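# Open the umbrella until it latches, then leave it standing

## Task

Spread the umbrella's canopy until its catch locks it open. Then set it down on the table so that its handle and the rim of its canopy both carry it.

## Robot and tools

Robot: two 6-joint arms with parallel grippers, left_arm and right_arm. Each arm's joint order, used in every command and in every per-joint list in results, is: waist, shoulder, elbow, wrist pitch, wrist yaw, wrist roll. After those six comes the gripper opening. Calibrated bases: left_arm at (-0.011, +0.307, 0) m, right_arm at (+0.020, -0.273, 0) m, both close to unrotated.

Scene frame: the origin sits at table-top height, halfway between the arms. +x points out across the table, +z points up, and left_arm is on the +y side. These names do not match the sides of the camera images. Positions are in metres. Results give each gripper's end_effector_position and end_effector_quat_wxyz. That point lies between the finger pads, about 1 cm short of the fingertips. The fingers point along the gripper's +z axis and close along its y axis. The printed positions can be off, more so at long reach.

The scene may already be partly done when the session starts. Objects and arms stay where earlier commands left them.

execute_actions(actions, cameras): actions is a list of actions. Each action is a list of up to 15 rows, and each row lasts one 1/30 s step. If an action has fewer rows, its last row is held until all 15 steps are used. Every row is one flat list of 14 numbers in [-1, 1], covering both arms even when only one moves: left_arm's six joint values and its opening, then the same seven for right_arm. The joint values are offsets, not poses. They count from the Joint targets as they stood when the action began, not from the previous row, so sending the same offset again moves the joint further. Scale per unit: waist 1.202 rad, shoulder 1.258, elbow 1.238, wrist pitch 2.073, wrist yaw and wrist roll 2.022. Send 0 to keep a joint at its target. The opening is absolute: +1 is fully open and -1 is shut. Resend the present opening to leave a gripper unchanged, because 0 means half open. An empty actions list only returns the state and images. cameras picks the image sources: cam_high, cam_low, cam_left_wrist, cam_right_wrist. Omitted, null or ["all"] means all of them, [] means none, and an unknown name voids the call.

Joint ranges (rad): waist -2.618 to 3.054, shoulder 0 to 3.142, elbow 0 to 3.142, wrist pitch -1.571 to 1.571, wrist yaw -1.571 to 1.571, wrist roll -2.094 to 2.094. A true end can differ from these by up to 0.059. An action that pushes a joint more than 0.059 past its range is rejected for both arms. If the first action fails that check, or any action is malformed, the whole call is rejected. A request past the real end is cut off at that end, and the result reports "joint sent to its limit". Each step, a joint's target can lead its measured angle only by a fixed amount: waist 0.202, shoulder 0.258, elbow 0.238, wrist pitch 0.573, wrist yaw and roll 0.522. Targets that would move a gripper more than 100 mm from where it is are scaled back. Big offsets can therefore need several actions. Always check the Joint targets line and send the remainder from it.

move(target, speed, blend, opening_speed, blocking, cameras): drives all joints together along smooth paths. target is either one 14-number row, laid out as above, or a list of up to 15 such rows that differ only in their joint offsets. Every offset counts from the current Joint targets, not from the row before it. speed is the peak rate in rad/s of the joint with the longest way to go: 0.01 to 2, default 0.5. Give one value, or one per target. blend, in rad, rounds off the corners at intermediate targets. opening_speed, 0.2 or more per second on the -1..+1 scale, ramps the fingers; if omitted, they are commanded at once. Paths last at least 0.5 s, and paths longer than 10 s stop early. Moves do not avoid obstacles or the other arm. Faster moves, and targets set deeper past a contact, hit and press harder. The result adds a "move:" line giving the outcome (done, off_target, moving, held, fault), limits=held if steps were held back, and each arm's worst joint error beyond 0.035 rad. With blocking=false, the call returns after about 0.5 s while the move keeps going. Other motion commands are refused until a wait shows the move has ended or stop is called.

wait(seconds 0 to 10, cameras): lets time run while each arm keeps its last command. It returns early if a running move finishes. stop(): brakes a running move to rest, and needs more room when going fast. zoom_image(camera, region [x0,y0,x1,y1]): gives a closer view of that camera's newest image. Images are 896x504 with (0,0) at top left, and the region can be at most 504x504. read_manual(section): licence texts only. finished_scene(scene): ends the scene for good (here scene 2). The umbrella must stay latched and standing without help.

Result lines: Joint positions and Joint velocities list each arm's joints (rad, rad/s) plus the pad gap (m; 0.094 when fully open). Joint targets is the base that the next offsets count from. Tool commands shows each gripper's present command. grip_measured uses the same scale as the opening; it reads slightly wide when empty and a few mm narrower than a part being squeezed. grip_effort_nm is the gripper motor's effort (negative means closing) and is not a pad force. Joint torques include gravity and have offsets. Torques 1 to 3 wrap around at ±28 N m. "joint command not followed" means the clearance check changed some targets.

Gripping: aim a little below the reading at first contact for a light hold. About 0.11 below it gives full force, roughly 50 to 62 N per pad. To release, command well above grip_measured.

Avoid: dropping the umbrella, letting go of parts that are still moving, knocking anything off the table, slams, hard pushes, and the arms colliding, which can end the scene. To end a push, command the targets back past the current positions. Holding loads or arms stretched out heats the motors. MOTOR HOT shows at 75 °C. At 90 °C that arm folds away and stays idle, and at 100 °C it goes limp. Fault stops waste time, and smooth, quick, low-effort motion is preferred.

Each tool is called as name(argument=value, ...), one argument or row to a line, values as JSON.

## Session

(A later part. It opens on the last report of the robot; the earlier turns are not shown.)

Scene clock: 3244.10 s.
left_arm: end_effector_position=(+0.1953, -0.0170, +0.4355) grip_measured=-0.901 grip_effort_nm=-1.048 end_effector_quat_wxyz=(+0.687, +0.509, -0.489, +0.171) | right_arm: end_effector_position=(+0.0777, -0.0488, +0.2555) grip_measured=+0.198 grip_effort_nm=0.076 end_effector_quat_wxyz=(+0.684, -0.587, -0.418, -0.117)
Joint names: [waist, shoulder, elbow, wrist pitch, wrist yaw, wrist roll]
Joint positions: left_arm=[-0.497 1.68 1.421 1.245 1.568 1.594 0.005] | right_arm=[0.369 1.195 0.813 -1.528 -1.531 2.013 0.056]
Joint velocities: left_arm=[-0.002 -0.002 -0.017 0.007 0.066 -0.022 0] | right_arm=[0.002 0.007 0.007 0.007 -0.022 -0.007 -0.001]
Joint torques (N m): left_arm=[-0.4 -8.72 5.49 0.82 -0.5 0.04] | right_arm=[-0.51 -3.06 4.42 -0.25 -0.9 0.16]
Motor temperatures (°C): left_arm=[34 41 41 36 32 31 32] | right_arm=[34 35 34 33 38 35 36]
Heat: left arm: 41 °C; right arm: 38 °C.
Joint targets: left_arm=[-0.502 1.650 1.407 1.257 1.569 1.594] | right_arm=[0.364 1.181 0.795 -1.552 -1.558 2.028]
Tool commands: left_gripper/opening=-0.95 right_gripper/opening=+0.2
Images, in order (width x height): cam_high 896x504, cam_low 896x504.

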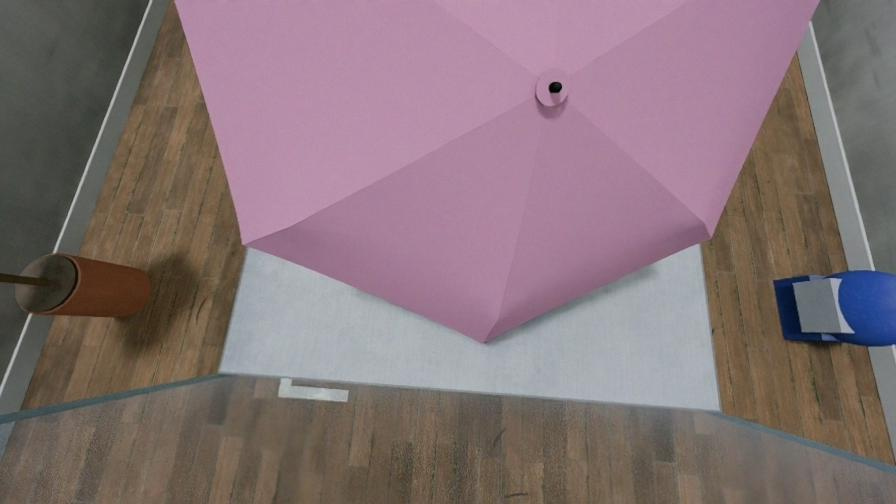

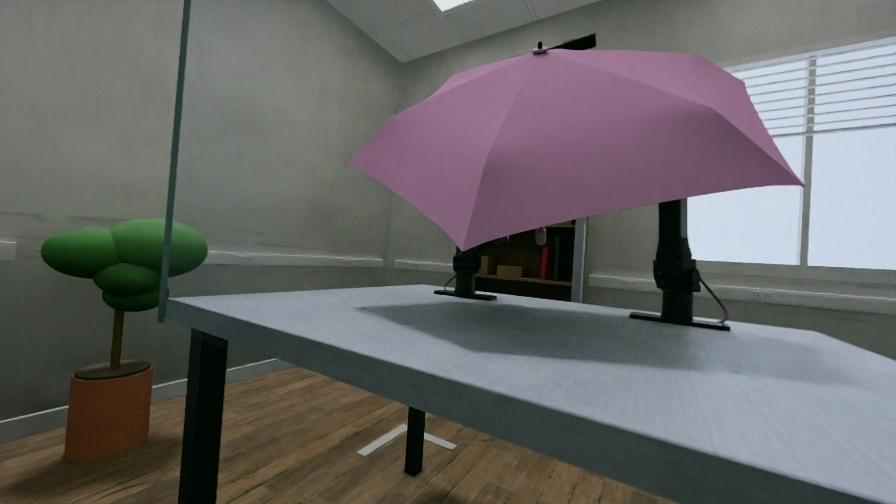

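move(
  target=[
    [0,0,0,0,0,0,-0.95,-0.125,-0.119,-0.0727,-0.009,0,0,0.2],
    [0,0,0,0,0,0,-0.95,-0.35,-0.119,-0.0727,-0.009,0,0,0.2],
  ],
  speed=0.3,
  cameras=["cam_left_wrist", "cam_right_wrist"],
)

Scene clock: 3262.17 s.
left_arm: end_effector_position=(+0.1953, -0.0170, +0.4355) grip_measured=-0.901 grip_effort_nm=-1.038 end_effector_quat_wxyz=(+0.687, +0.509, -0.489, +0.171) | right_arm: end_effector_position=(+0.1332, -0.0922, +0.2527) grip_measured=+0.198 grip_effort_nm=0.076 end_effector_quat_wxyz=(+0.637, -0.654, -0.302, -0.274)
Joint names: [waist, shoulder, elbow, wrist pitch, wrist yaw, wrist roll]
Joint positions: left_arm=[-0.497 1.68 1.421 1.245 1.568 1.594 0.005] | right_arm=[-0.051 1.041 0.723 -1.542 -1.531 2.013 0.056]
Joint velocities: left_arm=[-0.002 -0.012 -0.012 -0.037 0.007 0.007 0] | right_arm=[0.012 -0.007 -0.007 -0.051 0.022 0.007 0]
Joint torques (N m): left_arm=[-0.39 -8.7 5.46 0.83 -0.5 0.05] | right_arm=[-0.54 -1.7 4.48 -0.19 -0.9 0.14]
Motor temperatures (°C): left_arm=[34 41 41 36 32 31 33] | right_arm=[34 35 34 33 37 35 36]
Heat: left arm: 41 °C; right arm: 37 °C.
Joint targets: left_arm=[-0.502 1.650 1.407 1.257 1.569 1.594] | right_arm=[-0.056 1.032 0.705 -1.566 -1.558 2.027]
joint sent to its limit (right arm) — the wrist pitch, lower limit.
move: done; joint sent to its limit at target 1
Images, in order (width x height): cam_left_wrist 896x504, cam_right_wrist 896x504.

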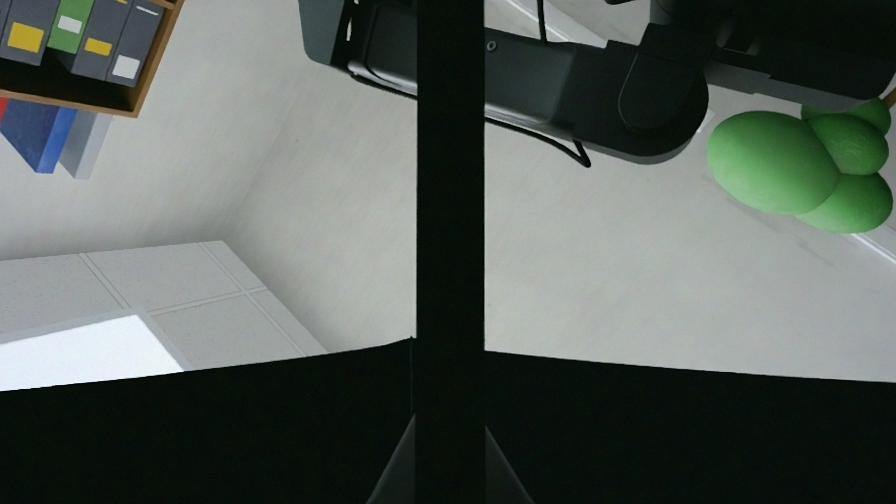

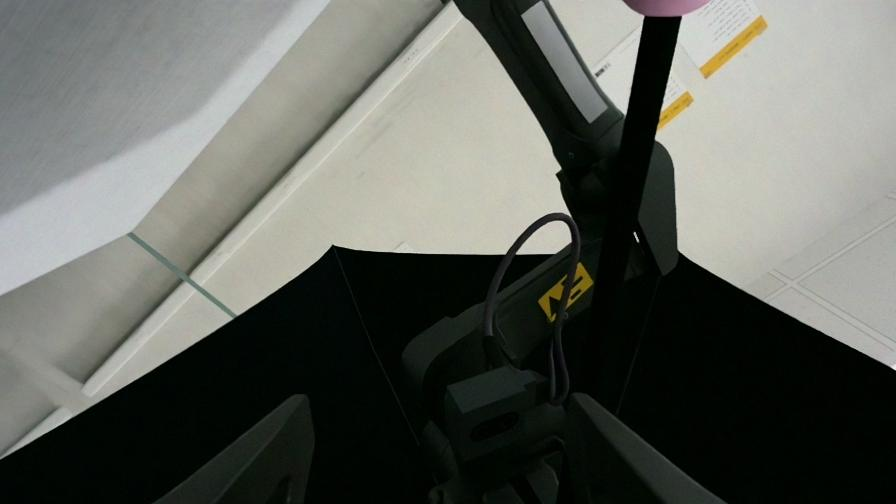

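move(
  target=[
    [0,0,0,0,0,0,-0.95,-0.6,0,0,0,0,0,0.2],
    [0,0,0,0,0,0,-0.95,-0.99,0,0,0,0.76,0,0.2],
  ],
  speed=0.7,
  blend=0.1,
  cameras=["cam_high"],
)

Scene clock: 3268.17 s.
left_arm: end_effector_position=(+0.1953, -0.0170, +0.4355) grip_measured=-0.901 grip_effort_nm=-1.043 end_effector_quat_wxyz=(+0.687, +0.509, -0.489, +0.171) | right_arm: end_effector_position=(+0.2090, -0.2354, +0.1940) grip_measured=+0.198 grip_effort_nm=0.076 end_effector_quat_wxyz=(-0.405, +0.826, +0.039, +0.391)
Joint names: [waist, shoulder, elbow, wrist pitch, wrist yaw, wrist roll]
Joint positions: left_arm=[-0.497 1.68 1.421 1.245 1.568 1.594 0.005] | right_arm=[-0.906 1.041 0.723 -1.543 -1.177 2.013 0.056]
Joint velocities: left_arm=[0.002 -0.007 -0.027 0.066 -0.022 0.007 0] | right_arm=[0.007 0.002 0.002 0.007 -0.081 0.007 0]
Joint torques (N m): left_arm=[-0.38 -8.7 5.46 0.83 -0.5 0.05] | right_arm=[0.36 -0.9 5.9 -0.04 -0.69 0.03]
Motor temperatures (°C): left_arm=[34 41 41 36 32 31 33] | right_arm=[34 34 34 33 37 35 36]
Heat: left arm: 41 °C; right arm: 37 °C.
Joint targets: left_arm=[-0.502 1.650 1.407 1.257 1.569 1.594] | right_arm=[-0.902 1.041 0.723 -1.544 -1.188 2.013]
move: held (right_arm; a check stopped the path); path passed 1 of 2 targets; limits=held; right_arm: the wrist yaw is farthest, 1.156 rad from its target
joint command not followed: on one or more control steps a check withheld the commanded joint targets of the right arm, and it was not sent them on those steps.
cause: the commanded joint targets, or the way to them, would bring two parts of the arm too close to each other (its upper arm (the part past the shoulder) and its wrist camera, with the joints along the arm from the elbow to the wrist roll between them).
Images, in order (width x height): cam_high 896x504.

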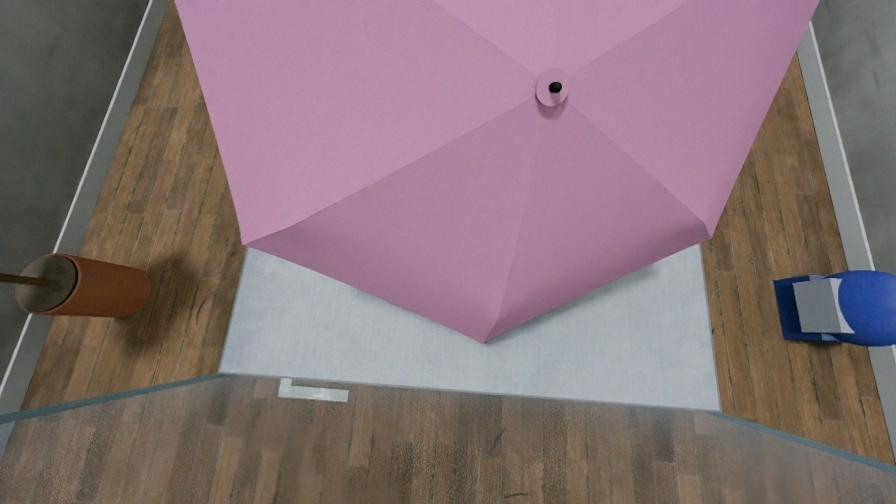

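move(
  target=[
    [0,0,0,0,0,0,-0.95,-0.2,0,0,0,0,-0.85,0.2],
    [0,0,0,0,0,0,-0.95,-0.29,0,0,0.03,0.56,-0.97,0.2],
  ],
  speed=0.8,
  blend=0.1,
  cameras=["cam_high"],
)

Scene clock: 3275.07 s.
left_arm: end_effector_position=(+0.1953, -0.0170, +0.4355) grip_measured=-0.901 grip_effort_nm=-1.033 end_effector_quat_wxyz=(+0.687, +0.509, -0.489, +0.171) | right_arm: end_effector_position=(+0.0619, -0.3393, +0.0863) grip_measured=+0.198 grip_effort_nm=0.056 end_effector_quat_wxyz=(-0.087, +0.580, +0.804, +0.094)
Joint names: [waist, shoulder, elbow, wrist pitch, wrist yaw, wrist roll]
Joint positions: left_arm=[-0.497 1.68 1.421 1.245 1.568 1.594 0.005] | right_arm=[-1.245 1.041 0.723 -1.5 -0.069 0.062 0.056]
Joint velocities: left_arm=[0.012 -0.002 0.022 -0.051 0.007 -0.022 0.001] | right_arm=[-0.002 -0.002 0.002 -0.037 0.007 -0.022 -0.001]
Joint torques (N m): left_arm=[-0.38 -8.73 5.48 0.82 -0.51 0.04] | right_arm=[-0.49 -0.85 5.85 0.09 0.11 -0.09]
Motor temperatures (°C): left_arm=[34 41 41 35 32 31 33] | right_arm=[34 34 34 33 37 35 36]
Heat: left arm: 41 °C; right arm: 37 °C.
Joint targets: left_arm=[-0.502 1.650 1.407 1.257 1.569 1.594] | right_arm=[-1.251 1.041 0.723 -1.481 -0.056 0.051]
move: done
Images, in order (width x height): cam_high 896x504.

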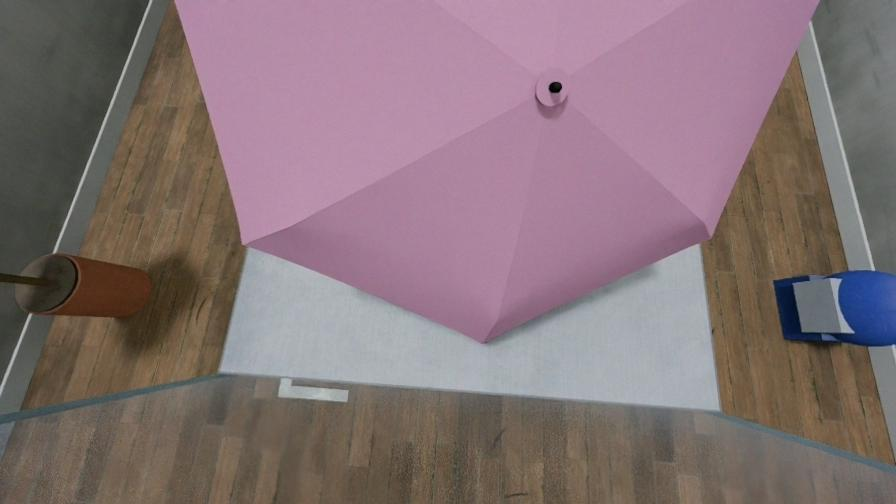

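move(
  target=[0.0314,0.1639,-0.2973,0.0894,0,0.1618,-0.95,0,0,0,0,0,0,0.2],
  speed=0.2,
  cameras=["cam_high", "cam_low", "cam_left_wrist"],
)

Scene clock: 3305.87 s.
left_arm: end_effector_position=(+0.2210, -0.0217, +0.2886) grip_measured=-0.901 grip_effort_nm=-1.043 end_effector_quat_wxyz=(+0.680, +0.503, -0.495, +0.197) | right_arm: end_effector_position=(+0.0619, -0.3395, +0.0862) grip_measured=+0.198 grip_effort_nm=0.071 end_effector_quat_wxyz=(-0.087, +0.580, +0.805, +0.094)
Joint names: [waist, shoulder, elbow, wrist pitch, wrist yaw, wrist roll]
Joint positions: left_arm=[-0.473 1.837 1.056 1.468 1.568 1.943 0.005] | right_arm=[-1.245 1.041 0.723 -1.499 -0.068 0.062 0.056]
Joint velocities: left_arm=[-0.022 -0.022 0.012 0.007 -0.081 -0.022 -0.001] | right_arm=[-0.017 0.002 -0.007 -0.007 0.022 0.037 -0.001]
Joint torques (N m): left_arm=[0.79 -5.87 4.66 0.8 -0.37 -0.18] | right_arm=[-0.49 -0.85 5.85 0.09 0.09 -0.09]
Motor temperatures (°C): left_arm=[34 41 41 35 32 31 33] | right_arm=[34 34 34 32 36 35 35]
Heat: left arm: 41 °C; right arm: 36 °C.
Joint targets: left_arm=[-0.464 1.857 1.039 1.442 1.569 1.922] | right_arm=[-1.251 1.041 0.723 -1.482 -0.056 0.051]
move: done
Images, in order (width x height): cam_high 896x504, cam_low 896x504, cam_left_wrist 896x504.

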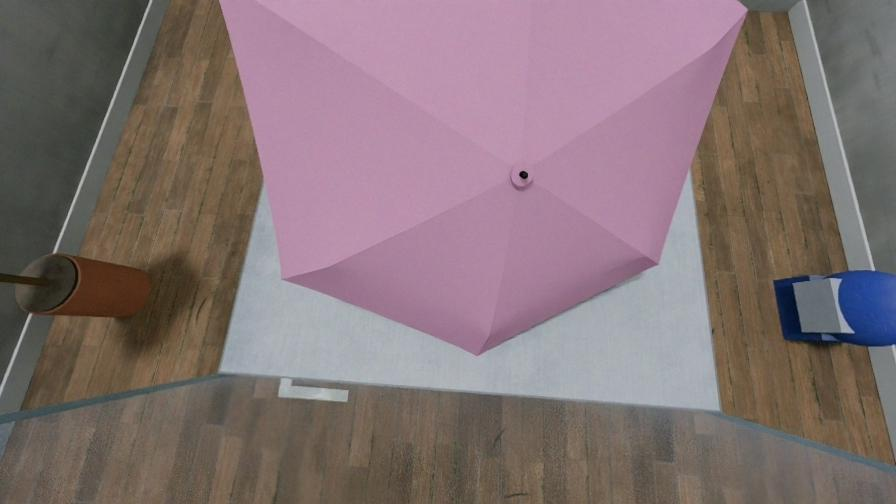

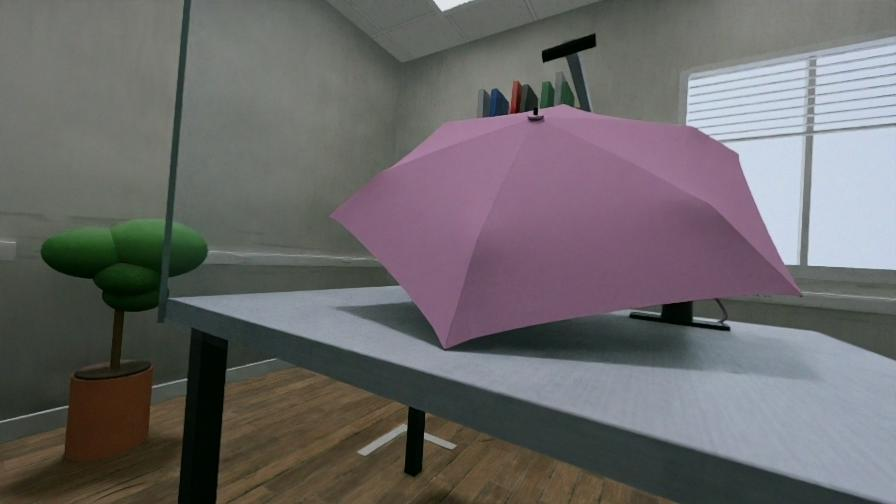

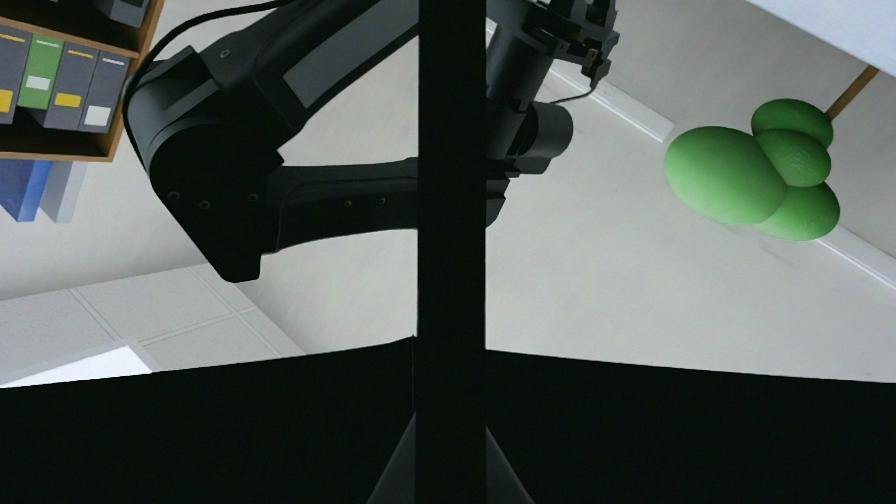

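move(
  target=[0.0171,0.0443,-0.065,-0.0245,0,0.0297,-0.95,0,0,0,0,0,0,0.2],
  speed=0.15,
  cameras=["cam_low"],
)

Scene clock: 3314.40 s.
left_arm: end_effector_position=(+0.2240, -0.0182, +0.2713) grip_measured=-0.901 grip_effort_nm=-1.033 end_effector_quat_wxyz=(+0.678, +0.502, -0.494, +0.209) | right_arm: end_effector_position=(+0.0619, -0.3396, +0.0862) grip_measured=+0.198 grip_effort_nm=0.071 end_effector_quat_wxyz=(-0.086, +0.580, +0.805, +0.094)
Joint names: [waist, shoulder, elbow, wrist pitch, wrist yaw, wrist roll]
Joint positions: left_arm=[-0.461 1.858 1.009 1.497 1.559 1.999 0.005] | right_arm=[-1.245 1.041 0.723 -1.499 -0.068 0.062 0.056]
Joint velocities: left_arm=[0.002 -0.002 -0.012 -0.037 0.007 -0.007 -0.001] | right_arm=[0.007 -0.017 -0.017 -0.022 -0.051 -0.066 0]
Joint torques (N m): left_arm=[1.5 -3.43 1.98 0.03 -0.28 -0.13] | right_arm=[-0.55 -0.87 5.89 0.08 0.11 -0.08]
Motor temperatures (°C): left_arm=[34 40 41 35 32 31 33] | right_arm=[34 34 34 32 36 35 35]
Heat: left arm: 41 °C; right arm: 36 °C.
Joint targets: left_arm=[-0.444 1.912 0.959 1.391 1.569 1.982] | right_arm=[-1.251 1.041 0.723 -1.481 -0.056 0.052]
move: off_target (left_arm); left_arm: the wrist pitch is farthest, 0.106 rad from its target
Images, in order (width x height): cam_low 896x504.

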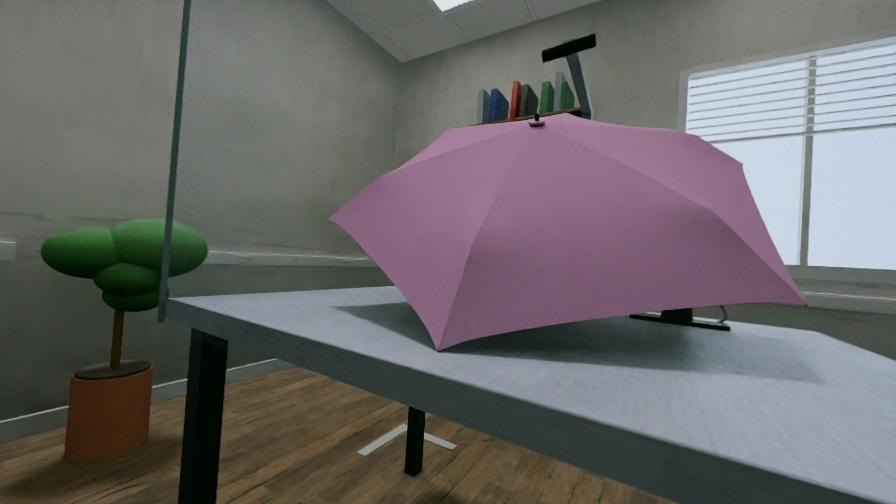

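execute_actions(
  actions=[],
  cameras=["cam_high", "cam_right_wrist"],
)

zoom_image(
  camera="cam_high",
  region=[260, 140, 680, 380],
)

Scene clock: 3320.17 s.
left_arm: end_effector_position=(+0.2240, -0.0182, +0.2713) grip_measured=-0.901 grip_effort_nm=-1.038 end_effector_quat_wxyz=(+0.678, +0.502, -0.494, +0.209) | right_arm: end_effector_position=(+0.0619, -0.3396, +0.0862) grip_measured=+0.198 grip_effort_nm=0.081 end_effector_quat_wxyz=(-0.086, +0.580, +0.805, +0.094)
Joint names: [waist, shoulder, elbow, wrist pitch, wrist yaw, wrist roll]
Joint positions: left_arm=[-0.461 1.858 1.009 1.498 1.559 1.999 0.005] | right_arm=[-1.245 1.041 0.723 -1.499 -0.068 0.062 0.056]
Joint velocities: left_arm=[-0.012 -0.002 -0.027 -0.007 -0.081 -0.007 0] | right_arm=[0.022 0.017 0.012 0.022 -0.022 0.007 -0.002]
Joint torques (N m): left_arm=[1.51 -3.43 1.96 0.02 -0.29 -0.14] | right_arm=[-0.5 -0.85 5.85 0.11 0.09 -0.08]
Motor temperatures (°C): left_arm=[34 40 40 35 32 31 33] | right_arm=[34 34 34 32 35 35 35]
Heat: left arm: 40 °C; right arm: 35 °C.
Joint targets: left_arm=[-0.444 1.912 0.959 1.391 1.569 1.982] | right_arm=[-1.251 1.041 0.723 -1.482 -0.056 0.052]
Tool commands: left_gripper/opening=-0.95 right_gripper/opening=+0.2
Images, in order (width x height): cam_high 896x504, cam_right_wrist 896x504.

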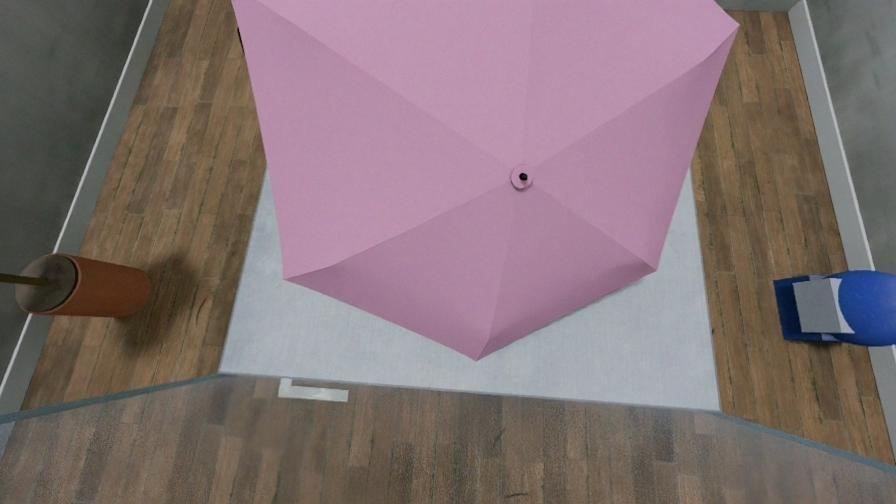

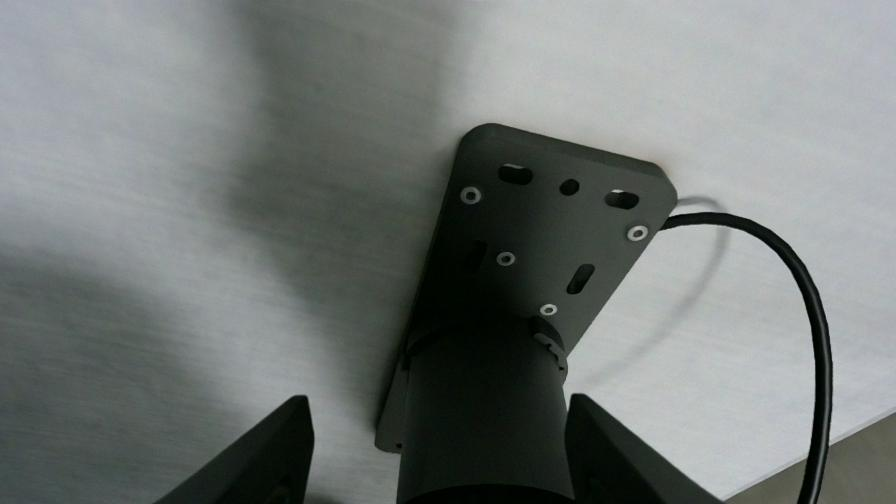

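Scaled by 1.200 from the camera's 896x504 image, which has a finer 1280x720 frame.

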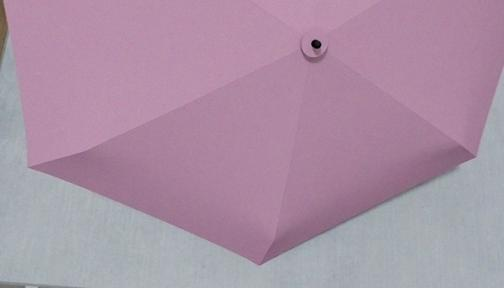

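execute_actions(
  actions=[],
  cameras=["cam_low"],
)

zoom_image(
  camera="cam_low",
  region=[340, 260, 540, 372],
)

Scene clock: 3324.33 s.
left_arm: end_effector_position=(+0.2240, -0.0182, +0.2713) grip_measured=-0.901 grip_effort_nm=-1.048 end_effector_quat_wxyz=(+0.678, +0.502, -0.494, +0.209) | right_arm: end_effector_position=(+0.0619, -0.3396, +0.0862) grip_measured=+0.198 grip_effort_nm=0.071 end_effector_quat_wxyz=(-0.086, +0.580, +0.805, +0.094)
Joint names: [waist, shoulder, elbow, wrist pitch, wrist yaw, wrist roll]
Joint positions: left_arm=[-0.461 1.858 1.009 1.498 1.559 1.999 0.005] | right_arm=[-1.245 1.041 0.723 -1.499 -0.068 0.062 0.056]
Joint velocities: left_arm=[0.002 -0.002 -0.017 -0.022 -0.037 -0.022 -0.001] | right_arm=[-0.012 0.002 -0.007 -0.022 0.007 0.007 0]
Joint torques (N m): left_arm=[1.51 -3.41 1.96 0.02 -0.28 -0.14] | right_arm=[-0.54 -0.87 5.86 0.08 0.11 -0.08]
Motor temperatures (°C): left_arm=[34 39 40 35 32 31 33] | right_arm=[34 34 34 32 35 35 35]
Heat: left arm: 40 °C; right arm: 35 °C.
Joint targets: left_arm=[-0.444 1.912 0.959 1.391 1.569 1.982] | right_arm=[-1.251 1.041 0.723 -1.482 -0.056 0.052]
Tool commands: left_gripper/opening=-0.95 right_gripper/opening=+0.2
Images, in order (width x height): cam_low 896x504.

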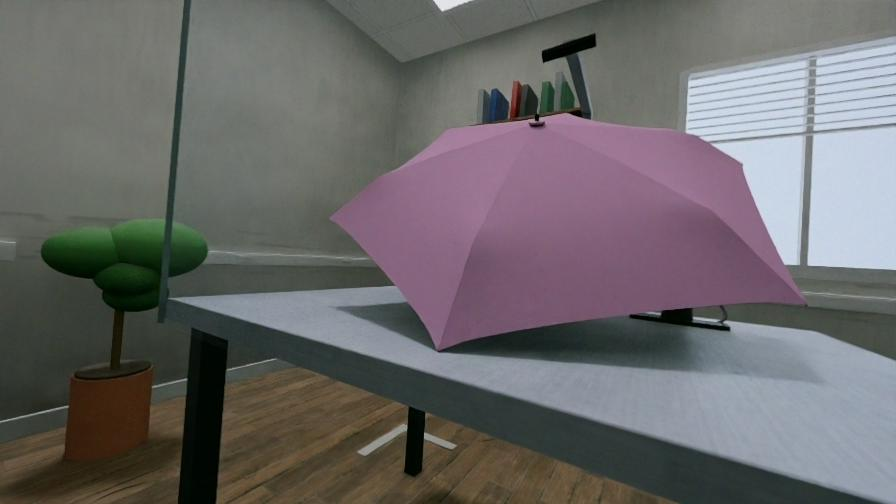

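Scaled by 2.520 from the camera's 896x504 image, which has a finer 1280x720 frame.

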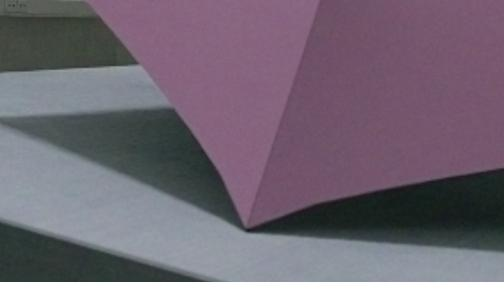

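move(
  target=[-0.0133,-0.0167,0.0065,0.0574,0,0.0104,-0.95,0,0,0,0,0,0,0.2],
  speed=0.15,
  cameras=["cam_low"],
)

Scene clock: 3364.00 s.
left_arm: end_effector_position=(+0.2225, -0.0175, +0.2722) grip_measured=-0.901 grip_effort_nm=-1.033 end_effector_quat_wxyz=(+0.677, +0.499, -0.497, +0.215) | right_arm: end_effector_position=(+0.0619, -0.3397, +0.0862) grip_measured=+0.198 grip_effort_nm=0.071 end_effector_quat_wxyz=(-0.086, +0.580, +0.805, +0.094)
Joint names: [waist, shoulder, elbow, wrist pitch, wrist yaw, wrist roll]
Joint positions: left_arm=[-0.461 1.858 1.004 1.531 1.557 1.984 0.005] | right_arm=[-1.245 1.041 0.723 -1.498 -0.068 0.062 0.056]
Joint velocities: left_arm=[0.007 0.017 0.007 0.081 0.037 -0.037 0] | right_arm=[-0.002 0.002 -0.012 -0.051 -0.007 0.095 0]
Joint torques (N m): left_arm=[0.14 -4.88 2.91 0.87 -0.27 0.25] | right_arm=[-0.54 -0.83 5.87 0.09 0.11 -0.09]
Motor temperatures (°C): left_arm=[34 38 39 34 32 31 34] | right_arm=[34 34 34 32 35 34 35]
Heat: left arm: 39 °C; right arm: 35 °C.
Joint targets: left_arm=[-0.460 1.891 0.967 1.510 1.569 2.003] | right_arm=[-1.251 1.041 0.723 -1.481 -0.056 0.052]
move: off_target (left_arm); left_arm: the elbow is farthest, 0.037 rad from its target
Images, in order (width x height): cam_low 896x504.

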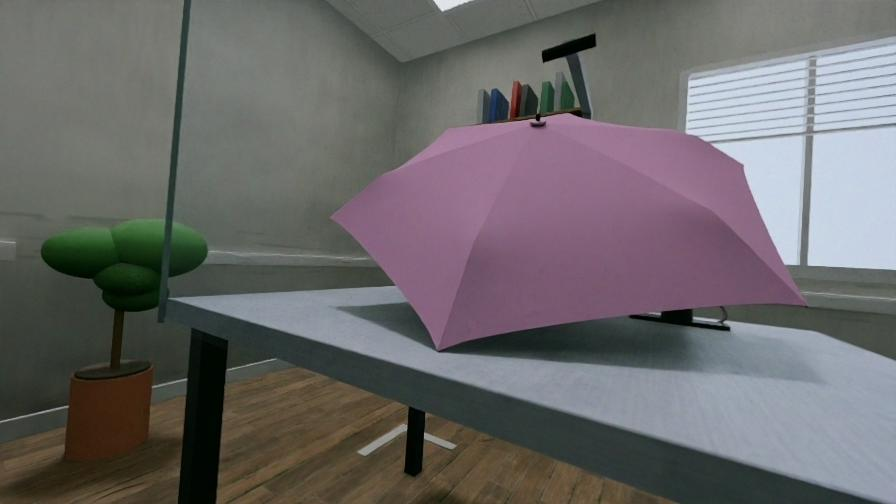

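move(
  target=[0,0.0122,-0.0262,0.023,0,0.0099,-0.95,0,0,0,0,0,0,0.2],
  speed=0.15,
  cameras=[],
)

Scene clock: 3368.17 s.
left_arm: end_effector_position=(+0.2215, -0.0168, +0.2712) grip_measured=-0.901 grip_effort_nm=-1.033 end_effector_quat_wxyz=(+0.679, +0.498, -0.492, +0.223) | right_arm: end_effector_position=(+0.0619, -0.3397, +0.0862) grip_measured=+0.198 grip_effort_nm=0.066 end_effector_quat_wxyz=(-0.086, +0.580, +0.805, +0.094)
Joint names: [waist, shoulder, elbow, wrist pitch, wrist yaw, wrist roll]
Joint positions: left_arm=[-0.461 1.858 0.984 1.569 1.538 1.973 0.005] | right_arm=[-1.245 1.041 0.723 -1.498 -0.068 0.062 0.056]
Joint velocities: left_arm=[-0.007 -0.007 -0.012 -0.007 -0.007 0.022 0.001] | right_arm=[-0.007 -0.007 -0.002 -0.051 -0.037 -0.037 0]
Joint torques (N m): left_arm=[0.13 -3.74 1.92 0.96 -0.1 0.62] | right_arm=[-0.49 -0.87 5.86 0.09 0.11 -0.09]
Motor temperatures (°C): left_arm=[34 38 39 34 32 31 34] | right_arm=[34 34 34 32 35 34 35]
Heat: left arm: 39 °C; right arm: 35 °C.
Joint targets: left_arm=[-0.460 1.907 0.934 1.558 1.569 2.023] | right_arm=[-1.251 1.041 0.723 -1.481 -0.056 0.052]
move: off_target (left_arm); left_arm: the wrist roll is farthest, 0.050 rad from its target
No camera images: "cameras" was empty.

move(
  target=[0,-0.0159,0.0162,-0.004,-0.0094,-0.0223,-0.95,0,0,0,0,0,0,0.2],
  speed=0.15,
  cameras=["cam_low"],
)

zoom_image(
  camera="cam_low",
  region=[340, 260, 840, 372],
)

Scene clock: 3377.80 s.
left_arm: end_effector_position=(+0.2216, -0.0169, +0.2715) grip_measured=-0.901 grip_effort_nm=-1.038 end_effector_quat_wxyz=(+0.680, +0.499, -0.490, +0.222) | right_arm: end_effector_position=(+0.0619, -0.3397, +0.0862) grip_measured=+0.198 grip_effort_nm=0.076 end_effector_quat_wxyz=(-0.086, +0.580, +0.805, +0.093)
Joint names: [waist, shoulder, elbow, wrist pitch, wrist yaw, wrist roll]
Joint positions: left_arm=[-0.461 1.858 0.984 1.569 1.537 1.967 0.005] | right_arm=[-1.245 1.041 0.723 -1.498 -0.068 0.062 0.056]
Joint velocities: left_arm=[0.007 -0.002 0.007 -0.037 -0.051 -0.051 0.001] | right_arm=[-0.017 0.007 0.002 -0.007 0.022 -0.007 0]
Joint torques (N m): left_arm=[0.12 -5.11 3.45 0.87 -0.27 0.17] | right_arm=[-0.54 -0.91 5.83 0.1 0.09 -0.09]
Motor temperatures (°C): left_arm=[34 38 39 34 32 32 34] | right_arm=[34 34 34 32 35 34 35]
Heat: left arm: 39 °C; right arm: 35 °C.
Joint targets: left_arm=[-0.460 1.887 0.954 1.550 1.550 1.978] | right_arm=[-1.251 1.041 0.723 -1.481 -0.056 0.052]
move: done
Images, in order (width x height): cam_low 896x504.

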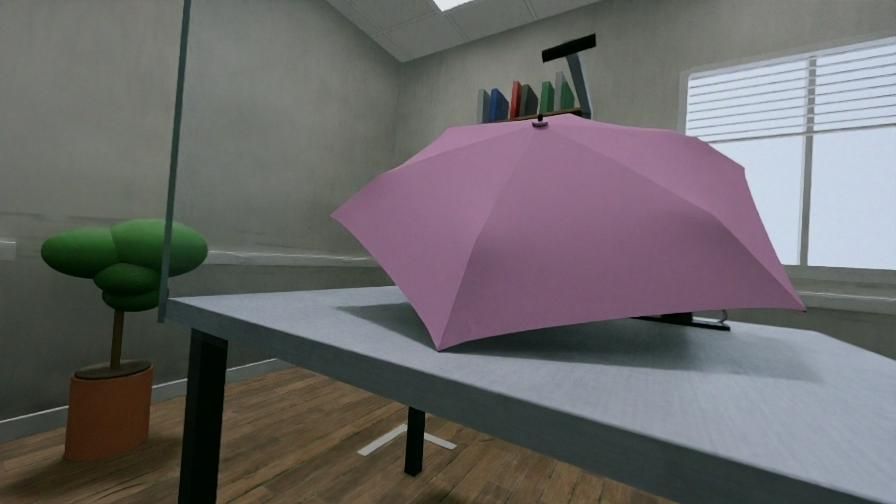

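Scaled by 1.008 from the camera's 896x504 image, which has a finer 1280x720 frame.

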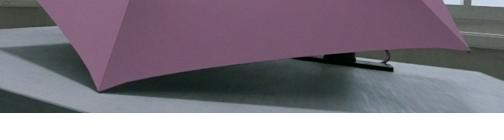

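move(
  target=[0,0,0,0,0,0,-0.89,0,0,0,0,0,0,0.2],
  opening_speed=0.2,
  cameras=[],
)

Scene clock: 3389.30 s.
left_arm: end_effector_position=(+0.2220, -0.0171, +0.2719) grip_measured=-0.886 grip_effort_nm=-0.637 end_effector_quat_wxyz=(+0.680, +0.499, -0.489, +0.223) | right_arm: end_effector_position=(+0.0619, -0.3397, +0.0862) grip_measured=+0.198 grip_effort_nm=0.071 end_effector_quat_wxyz=(-0.086, +0.580, +0.805, +0.093)
Joint names: [waist, shoulder, elbow, wrist pitch, wrist yaw, wrist roll]
Joint positions: left_arm=[-0.461 1.858 0.984 1.569 1.533 1.968 0.005] | right_arm=[-1.245 1.041 0.723 -1.498 -0.068 0.062 0.056]
Joint velocities: left_arm=[-0.007 -0.022 -0.012 -0.051 -0.007 -0.037 0] | right_arm=[0.007 0.017 0.007 -0.007 -0.037 0.022 0.001]
Joint torques (N m): left_arm=[0.13 -5.14 3.44 0.88 -0.23 0.15] | right_arm=[-0.53 -0.88 5.87 0.1 0.09 -0.09]
Motor temperatures (°C): left_arm=[34 38 39 34 32 31 34] | right_arm=[34 34 34 32 35 34 35]
Heat: left arm: 39 °C; right arm: 35 °C.
Joint targets: left_arm=[-0.460 1.887 0.954 1.550 1.550 1.978] | right_arm=[-1.251 1.041 0.723 -1.481 -0.056 0.052]
move: done
No camera images: "cameras" was empty.

move(
  target=[0,0,0,0,0,0,-0.87,0,0,0,0,0,0,0.2],
  opening_speed=0.2,
  cameras=[],
)

Scene clock: 3390.60 s.
left_arm: end_effector_position=(+0.2221, -0.0171, +0.2720) grip_measured=-0.866 grip_effort_nm=-0.212 end_effector_quat_wxyz=(+0.680, +0.499, -0.489, +0.224) | right_arm: end_effector_position=(+0.0619, -0.3397, +0.0862) grip_measured=+0.198 grip_effort_nm=0.071 end_effector_quat_wxyz=(-0.086, +0.580, +0.805, +0.093)
Joint names: [waist, shoulder, elbow, wrist pitch, wrist yaw, wrist roll]
Joint positions: left_arm=[-0.461 1.858 0.984 1.569 1.533 1.97 0.006] | right_arm=[-1.245 1.041 0.723 -1.498 -0.068 0.062 0.056]
Joint velocities: left_arm=[-0.007 -0.007 0.007 -0.037 0.007 -0.081 -0.001] | right_arm=[0.017 -0.002 0.007 0.051 -0.066 0.037 -0.001]
Joint torques (N m): left_arm=[0.13 -5.12 3.44 0.88 -0.23 0.13] | right_arm=[-0.55 -0.88 5.89 0.1 0.11 -0.09]
Motor temperatures (°C): left_arm=[34 38 39 34 32 31 34] | right_arm=[34 34 34 32 35 34 35]
Heat: left arm: 39 °C; right arm: 35 °C.
Joint targets: left_arm=[-0.460 1.887 0.954 1.550 1.550 1.978] | right_arm=[-1.251 1.041 0.723 -1.481 -0.056 0.052]
move: done
No camera images: "cameras" was empty.

move(
  target=[
    [0,-0.0238,0,0,0,0,-0.87,0,0,0,0,0,0,0.2],
    [0.0532,-0.095,-0.0959,-0.0114,0,0.0247,-0.87,0,0,0,0,0,0,0.2],
  ],
  speed=0.1,
  cameras=["cam_low", "cam_left_wrist"],
)

Scene clock: 3415.90 s.
left_arm: end_effector_position=(+0.2209, +0.0065, +0.2682) grip_measured=-0.866 grip_effort_nm=-0.222 end_effector_quat_wxyz=(+0.673, +0.513, -0.469, +0.252) | right_arm: end_effector_position=(+0.0619, -0.3397, +0.0862) grip_measured=+0.198 grip_effort_nm=0.061 end_effector_quat_wxyz=(-0.086, +0.580, +0.805, +0.093)
Joint names: [waist, shoulder, elbow, wrist pitch, wrist yaw, wrist roll]
Joint positions: left_arm=[-0.402 1.778 0.863 1.564 1.514 2.02 0.006] | right_arm=[-1.245 1.041 0.723 -1.498 -0.068 0.062 0.056]
Joint velocities: left_arm=[-0.017 0.007 0.002 0.037 0.066 -0.022 0] | right_arm=[-0.012 -0.022 -0.007 -0.022 -0.007 0.007 0.001]
Joint torques (N m): left_arm=[0.54 -7.25 3.51 0.75 -0.03 0.13] | right_arm=[-0.5 -0.87 5.85 0.08 0.09 -0.07]
Motor temperatures (°C): left_arm=[34 38 39 34 32 31 33] | right_arm=[34 34 34 32 34 34 35]
Heat: left arm: 39 °C; right arm: 35 °C.
Joint targets: left_arm=[-0.396 1.767 0.836 1.526 1.550 2.028] | right_arm=[-1.251 1.041 0.723 -1.481 -0.056 0.052]
move: off_target (left_arm); left_arm: the wrist pitch is farthest, 0.038 rad from its target
Images, in order (width x height): cam_low 896x504, cam_left_wrist 896x504.

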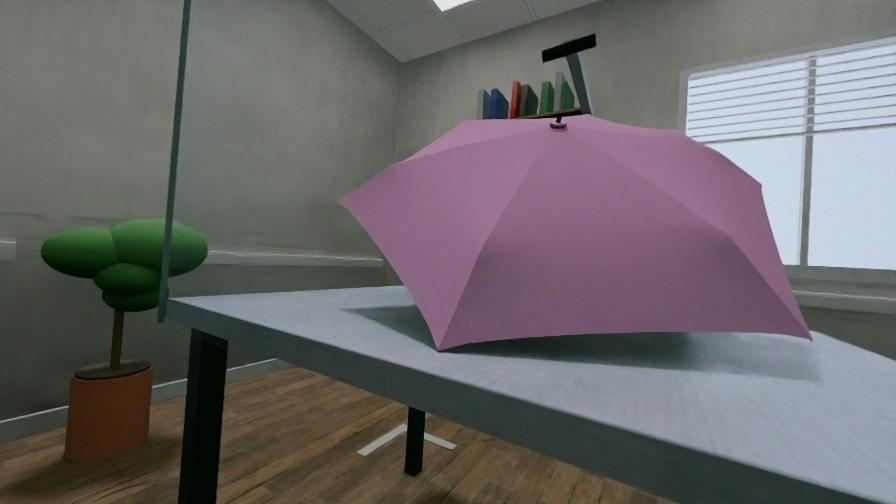

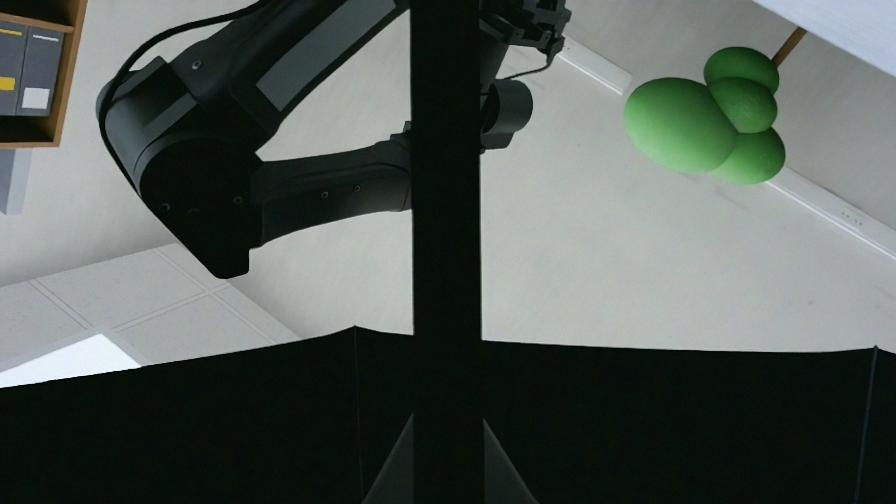

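zoom_image(
  camera="cam_low",
  region=[660, 290, 860, 402],
)

Scaled by 2.520 from the camera's 896x504 image, which has a finer 1280x720 frame.

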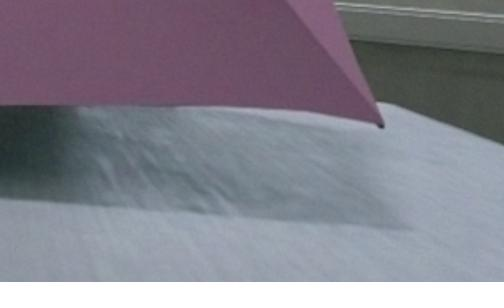

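move(
  target=[0.0491,-0.0624,-0.0735,-0.0169,0,0.0223,-0.87,0,0,0,0,0,0,0.2],
  speed=0.08,
  cameras=["cam_low", "cam_left_wrist"],
)

zoom_image(
  camera="cam_low",
  region=[660, 290, 860, 402],
)

Scene clock: 3423.73 s.
left_arm: end_effector_position=(+0.2186, +0.0277, +0.2646) grip_measured=-0.866 grip_effort_nm=-0.242 end_effector_quat_wxyz=(+0.666, +0.530, -0.452, +0.266) | right_arm: end_effector_position=(+0.0619, -0.3397, +0.0862) grip_measured=+0.198 grip_effort_nm=0.071 end_effector_quat_wxyz=(-0.086, +0.580, +0.805, +0.093)
Joint names: [waist, shoulder, elbow, wrist pitch, wrist yaw, wrist roll]
Joint positions: left_arm=[-0.344 1.701 0.771 1.525 1.519 2.061 0.006] | right_arm=[-1.245 1.041 0.723 -1.498 -0.068 0.062 0.056]
Joint velocities: left_arm=[0.007 -0.002 0.017 -0.081 -0.037 0.022 0.001] | right_arm=[0.007 0.002 -0.017 0.022 -0.066 0.022 0.001]
Joint torques (N m): left_arm=[0.66 -6.74 3.62 0.85 -0.05 0.18] | right_arm=[-0.47 -0.91 5.86 0.08 0.1 -0.08]
Motor temperatures (°C): left_arm=[34 38 39 34 32 31 32] | right_arm=[34 34 34 32 34 34 35]
Heat: left arm: 39 °C; right arm: 35 °C.
Joint targets: left_arm=[-0.337 1.689 0.745 1.491 1.550 2.073] | right_arm=[-1.251 1.041 0.723 -1.481 -0.056 0.052]
move: done
Images, in order (width x height): cam_low 896x504, cam_left_wrist 896x504.

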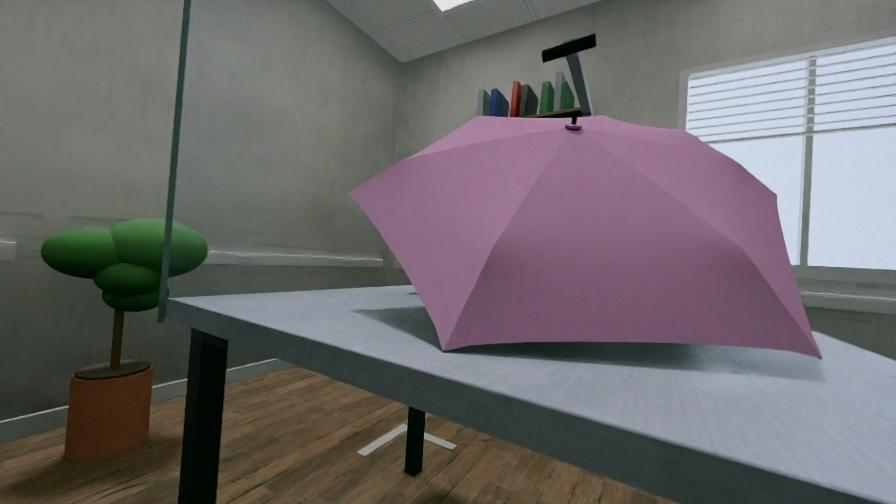

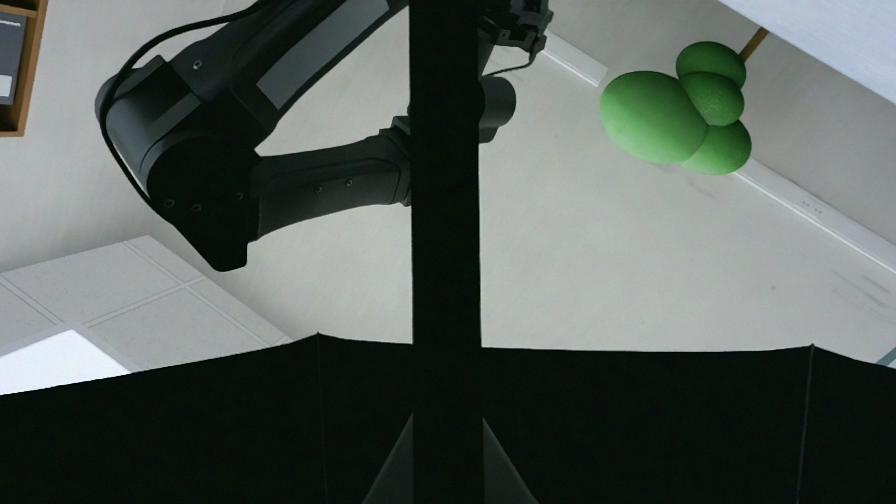

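Scaled by 2.520 from the camera's 896x504 image, which has a finer 1280x720 frame.

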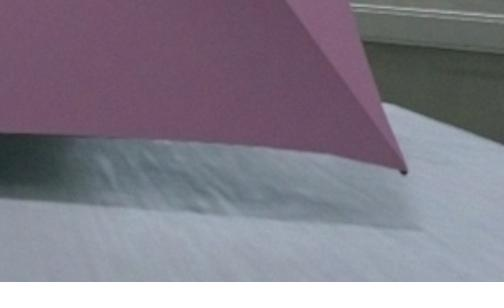

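move(
  target=[0.0449,-0.0378,-0.0582,0.0068,0,0.006,-0.87,0,0,0,0,0,0,0.2],
  speed=0.08,
  cameras=["cam_low"],
)

zoom_image(
  camera="cam_low",
  region=[660, 290, 860, 402],
)

Scene clock: 3432.07 s.
left_arm: end_effector_position=(+0.2176, +0.0450, +0.2600) grip_measured=-0.865 grip_effort_nm=-0.256 end_effector_quat_wxyz=(+0.661, +0.545, -0.435, +0.278) | right_arm: end_effector_position=(+0.0619, -0.3397, +0.0862) grip_measured=+0.198 grip_effort_nm=0.066 end_effector_quat_wxyz=(-0.086, +0.580, +0.805, +0.093)
Joint names: [waist, shoulder, elbow, wrist pitch, wrist yaw, wrist roll]
Joint positions: left_arm=[-0.292 1.651 0.699 1.525 1.521 2.07 0.006] | right_arm=[-1.245 1.041 0.723 -1.498 -0.068 0.062 0.056]
Joint velocities: left_arm=[-0.017 0.002 -0.007 0.081 0.022 -0.007 0] | right_arm=[0.002 0.007 0.007 -0.066 0.022 0.037 0]
Joint torques (N m): left_arm=[0.81 -6.16 3.49 1.02 -0.06 0.21] | right_arm=[-0.49 -0.84 5.89 0.09 0.1 -0.09]
Motor temperatures (°C): left_arm=[34 39 39 34 32 31 32] | right_arm=[34 34 34 32 34 34 34]
Heat: left arm: 39 °C; right arm: 34 °C.
Joint targets: left_arm=[-0.283 1.641 0.673 1.505 1.550 2.085] | right_arm=[-1.251 1.041 0.723 -1.481 -0.056 0.052]
move: done
Images, in order (width x height): cam_low 896x504.

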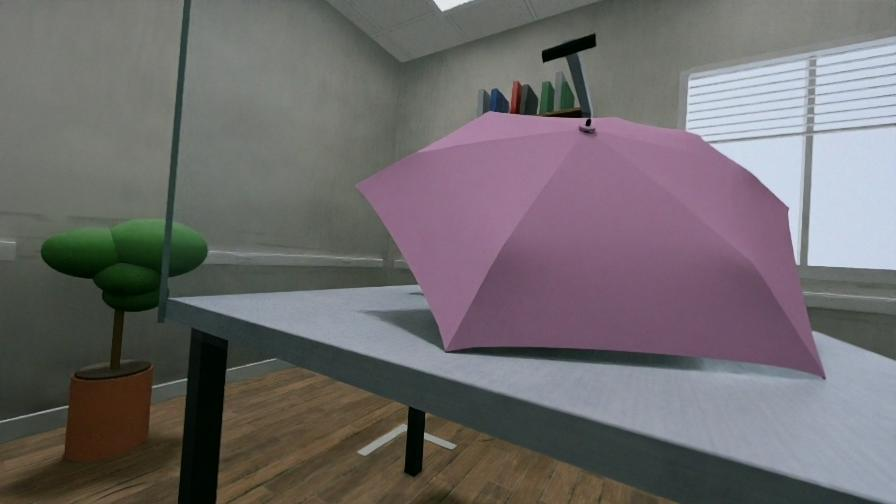

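Scaled by 2.520 from the camera's 896x504 image, which has a finer 1280x720 frame.

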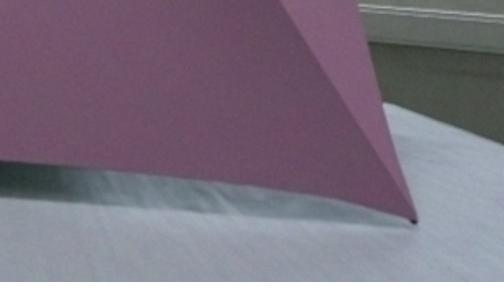

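move(
  target=[0.012,-0.0105,-0.0155,0.0015,0,0,-0.87,0,0,0,0,0,0,0.2],
  speed=0.05,
  cameras=["cam_low"],
)

zoom_image(
  camera="cam_low",
  region=[660, 290, 860, 402],
)

Scene clock: 3436.17 s.
left_arm: end_effector_position=(+0.2166, +0.0491, +0.2596) grip_measured=-0.865 grip_effort_nm=-0.266 end_effector_quat_wxyz=(+0.659, +0.548, -0.432, +0.281) | right_arm: end_effector_position=(+0.0619, -0.3397, +0.0862) grip_measured=+0.198 grip_effort_nm=0.071 end_effector_quat_wxyz=(-0.086, +0.580, +0.805, +0.093)
Joint names: [waist, shoulder, elbow, wrist pitch, wrist yaw, wrist roll]
Joint positions: left_arm=[-0.28 1.636 0.682 1.525 1.522 2.071 0.006] | right_arm=[-1.245 1.041 0.723 -1.498 -0.068 0.062 0.056]
Joint velocities: left_arm=[0.007 0.007 -0.002 -0.051 -0.022 -0.066 -0.001] | right_arm=[-0.002 0.012 0.012 0.022 -0.037 -0.051 0]
Joint torques (N m): left_arm=[1.05 -5.9 3.3 1.05 -0.07 0.2] | right_arm=[-0.54 -0.9 5.86 0.08 0.1 -0.09]
Motor temperatures (°C): left_arm=[34 39 39 34 32 31 32] | right_arm=[34 34 34 32 34 34 34]
Heat: left arm: 39 °C; right arm: 34 °C.
Joint targets: left_arm=[-0.268 1.628 0.653 1.508 1.550 2.085] | right_arm=[-1.251 1.041 0.723 -1.481 -0.056 0.052]
move: done
Images, in order (width x height): cam_low 896x504.

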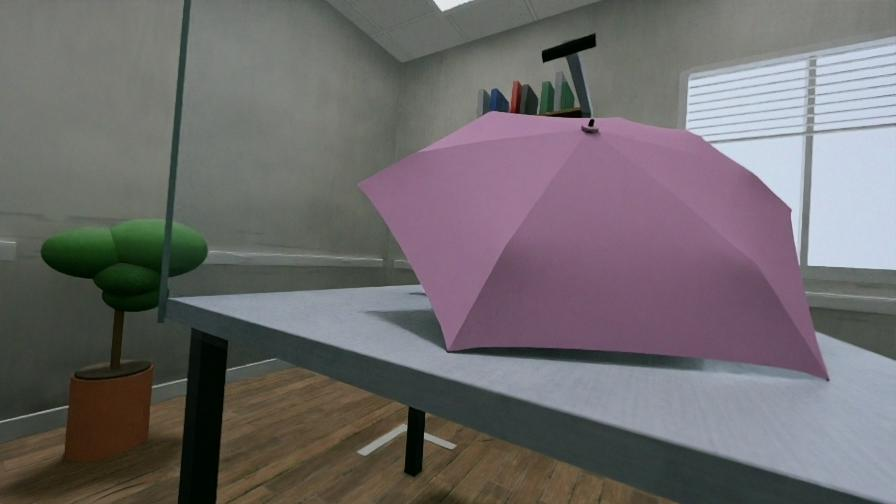

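Scaled by 2.520 from the camera's 896x504 image, which has a finer 1280x720 frame.

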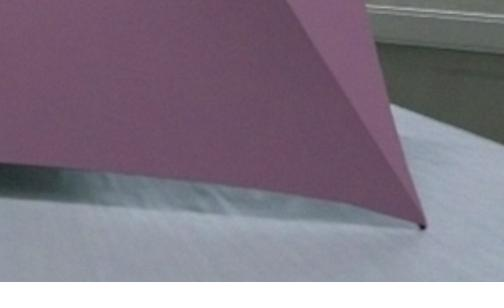

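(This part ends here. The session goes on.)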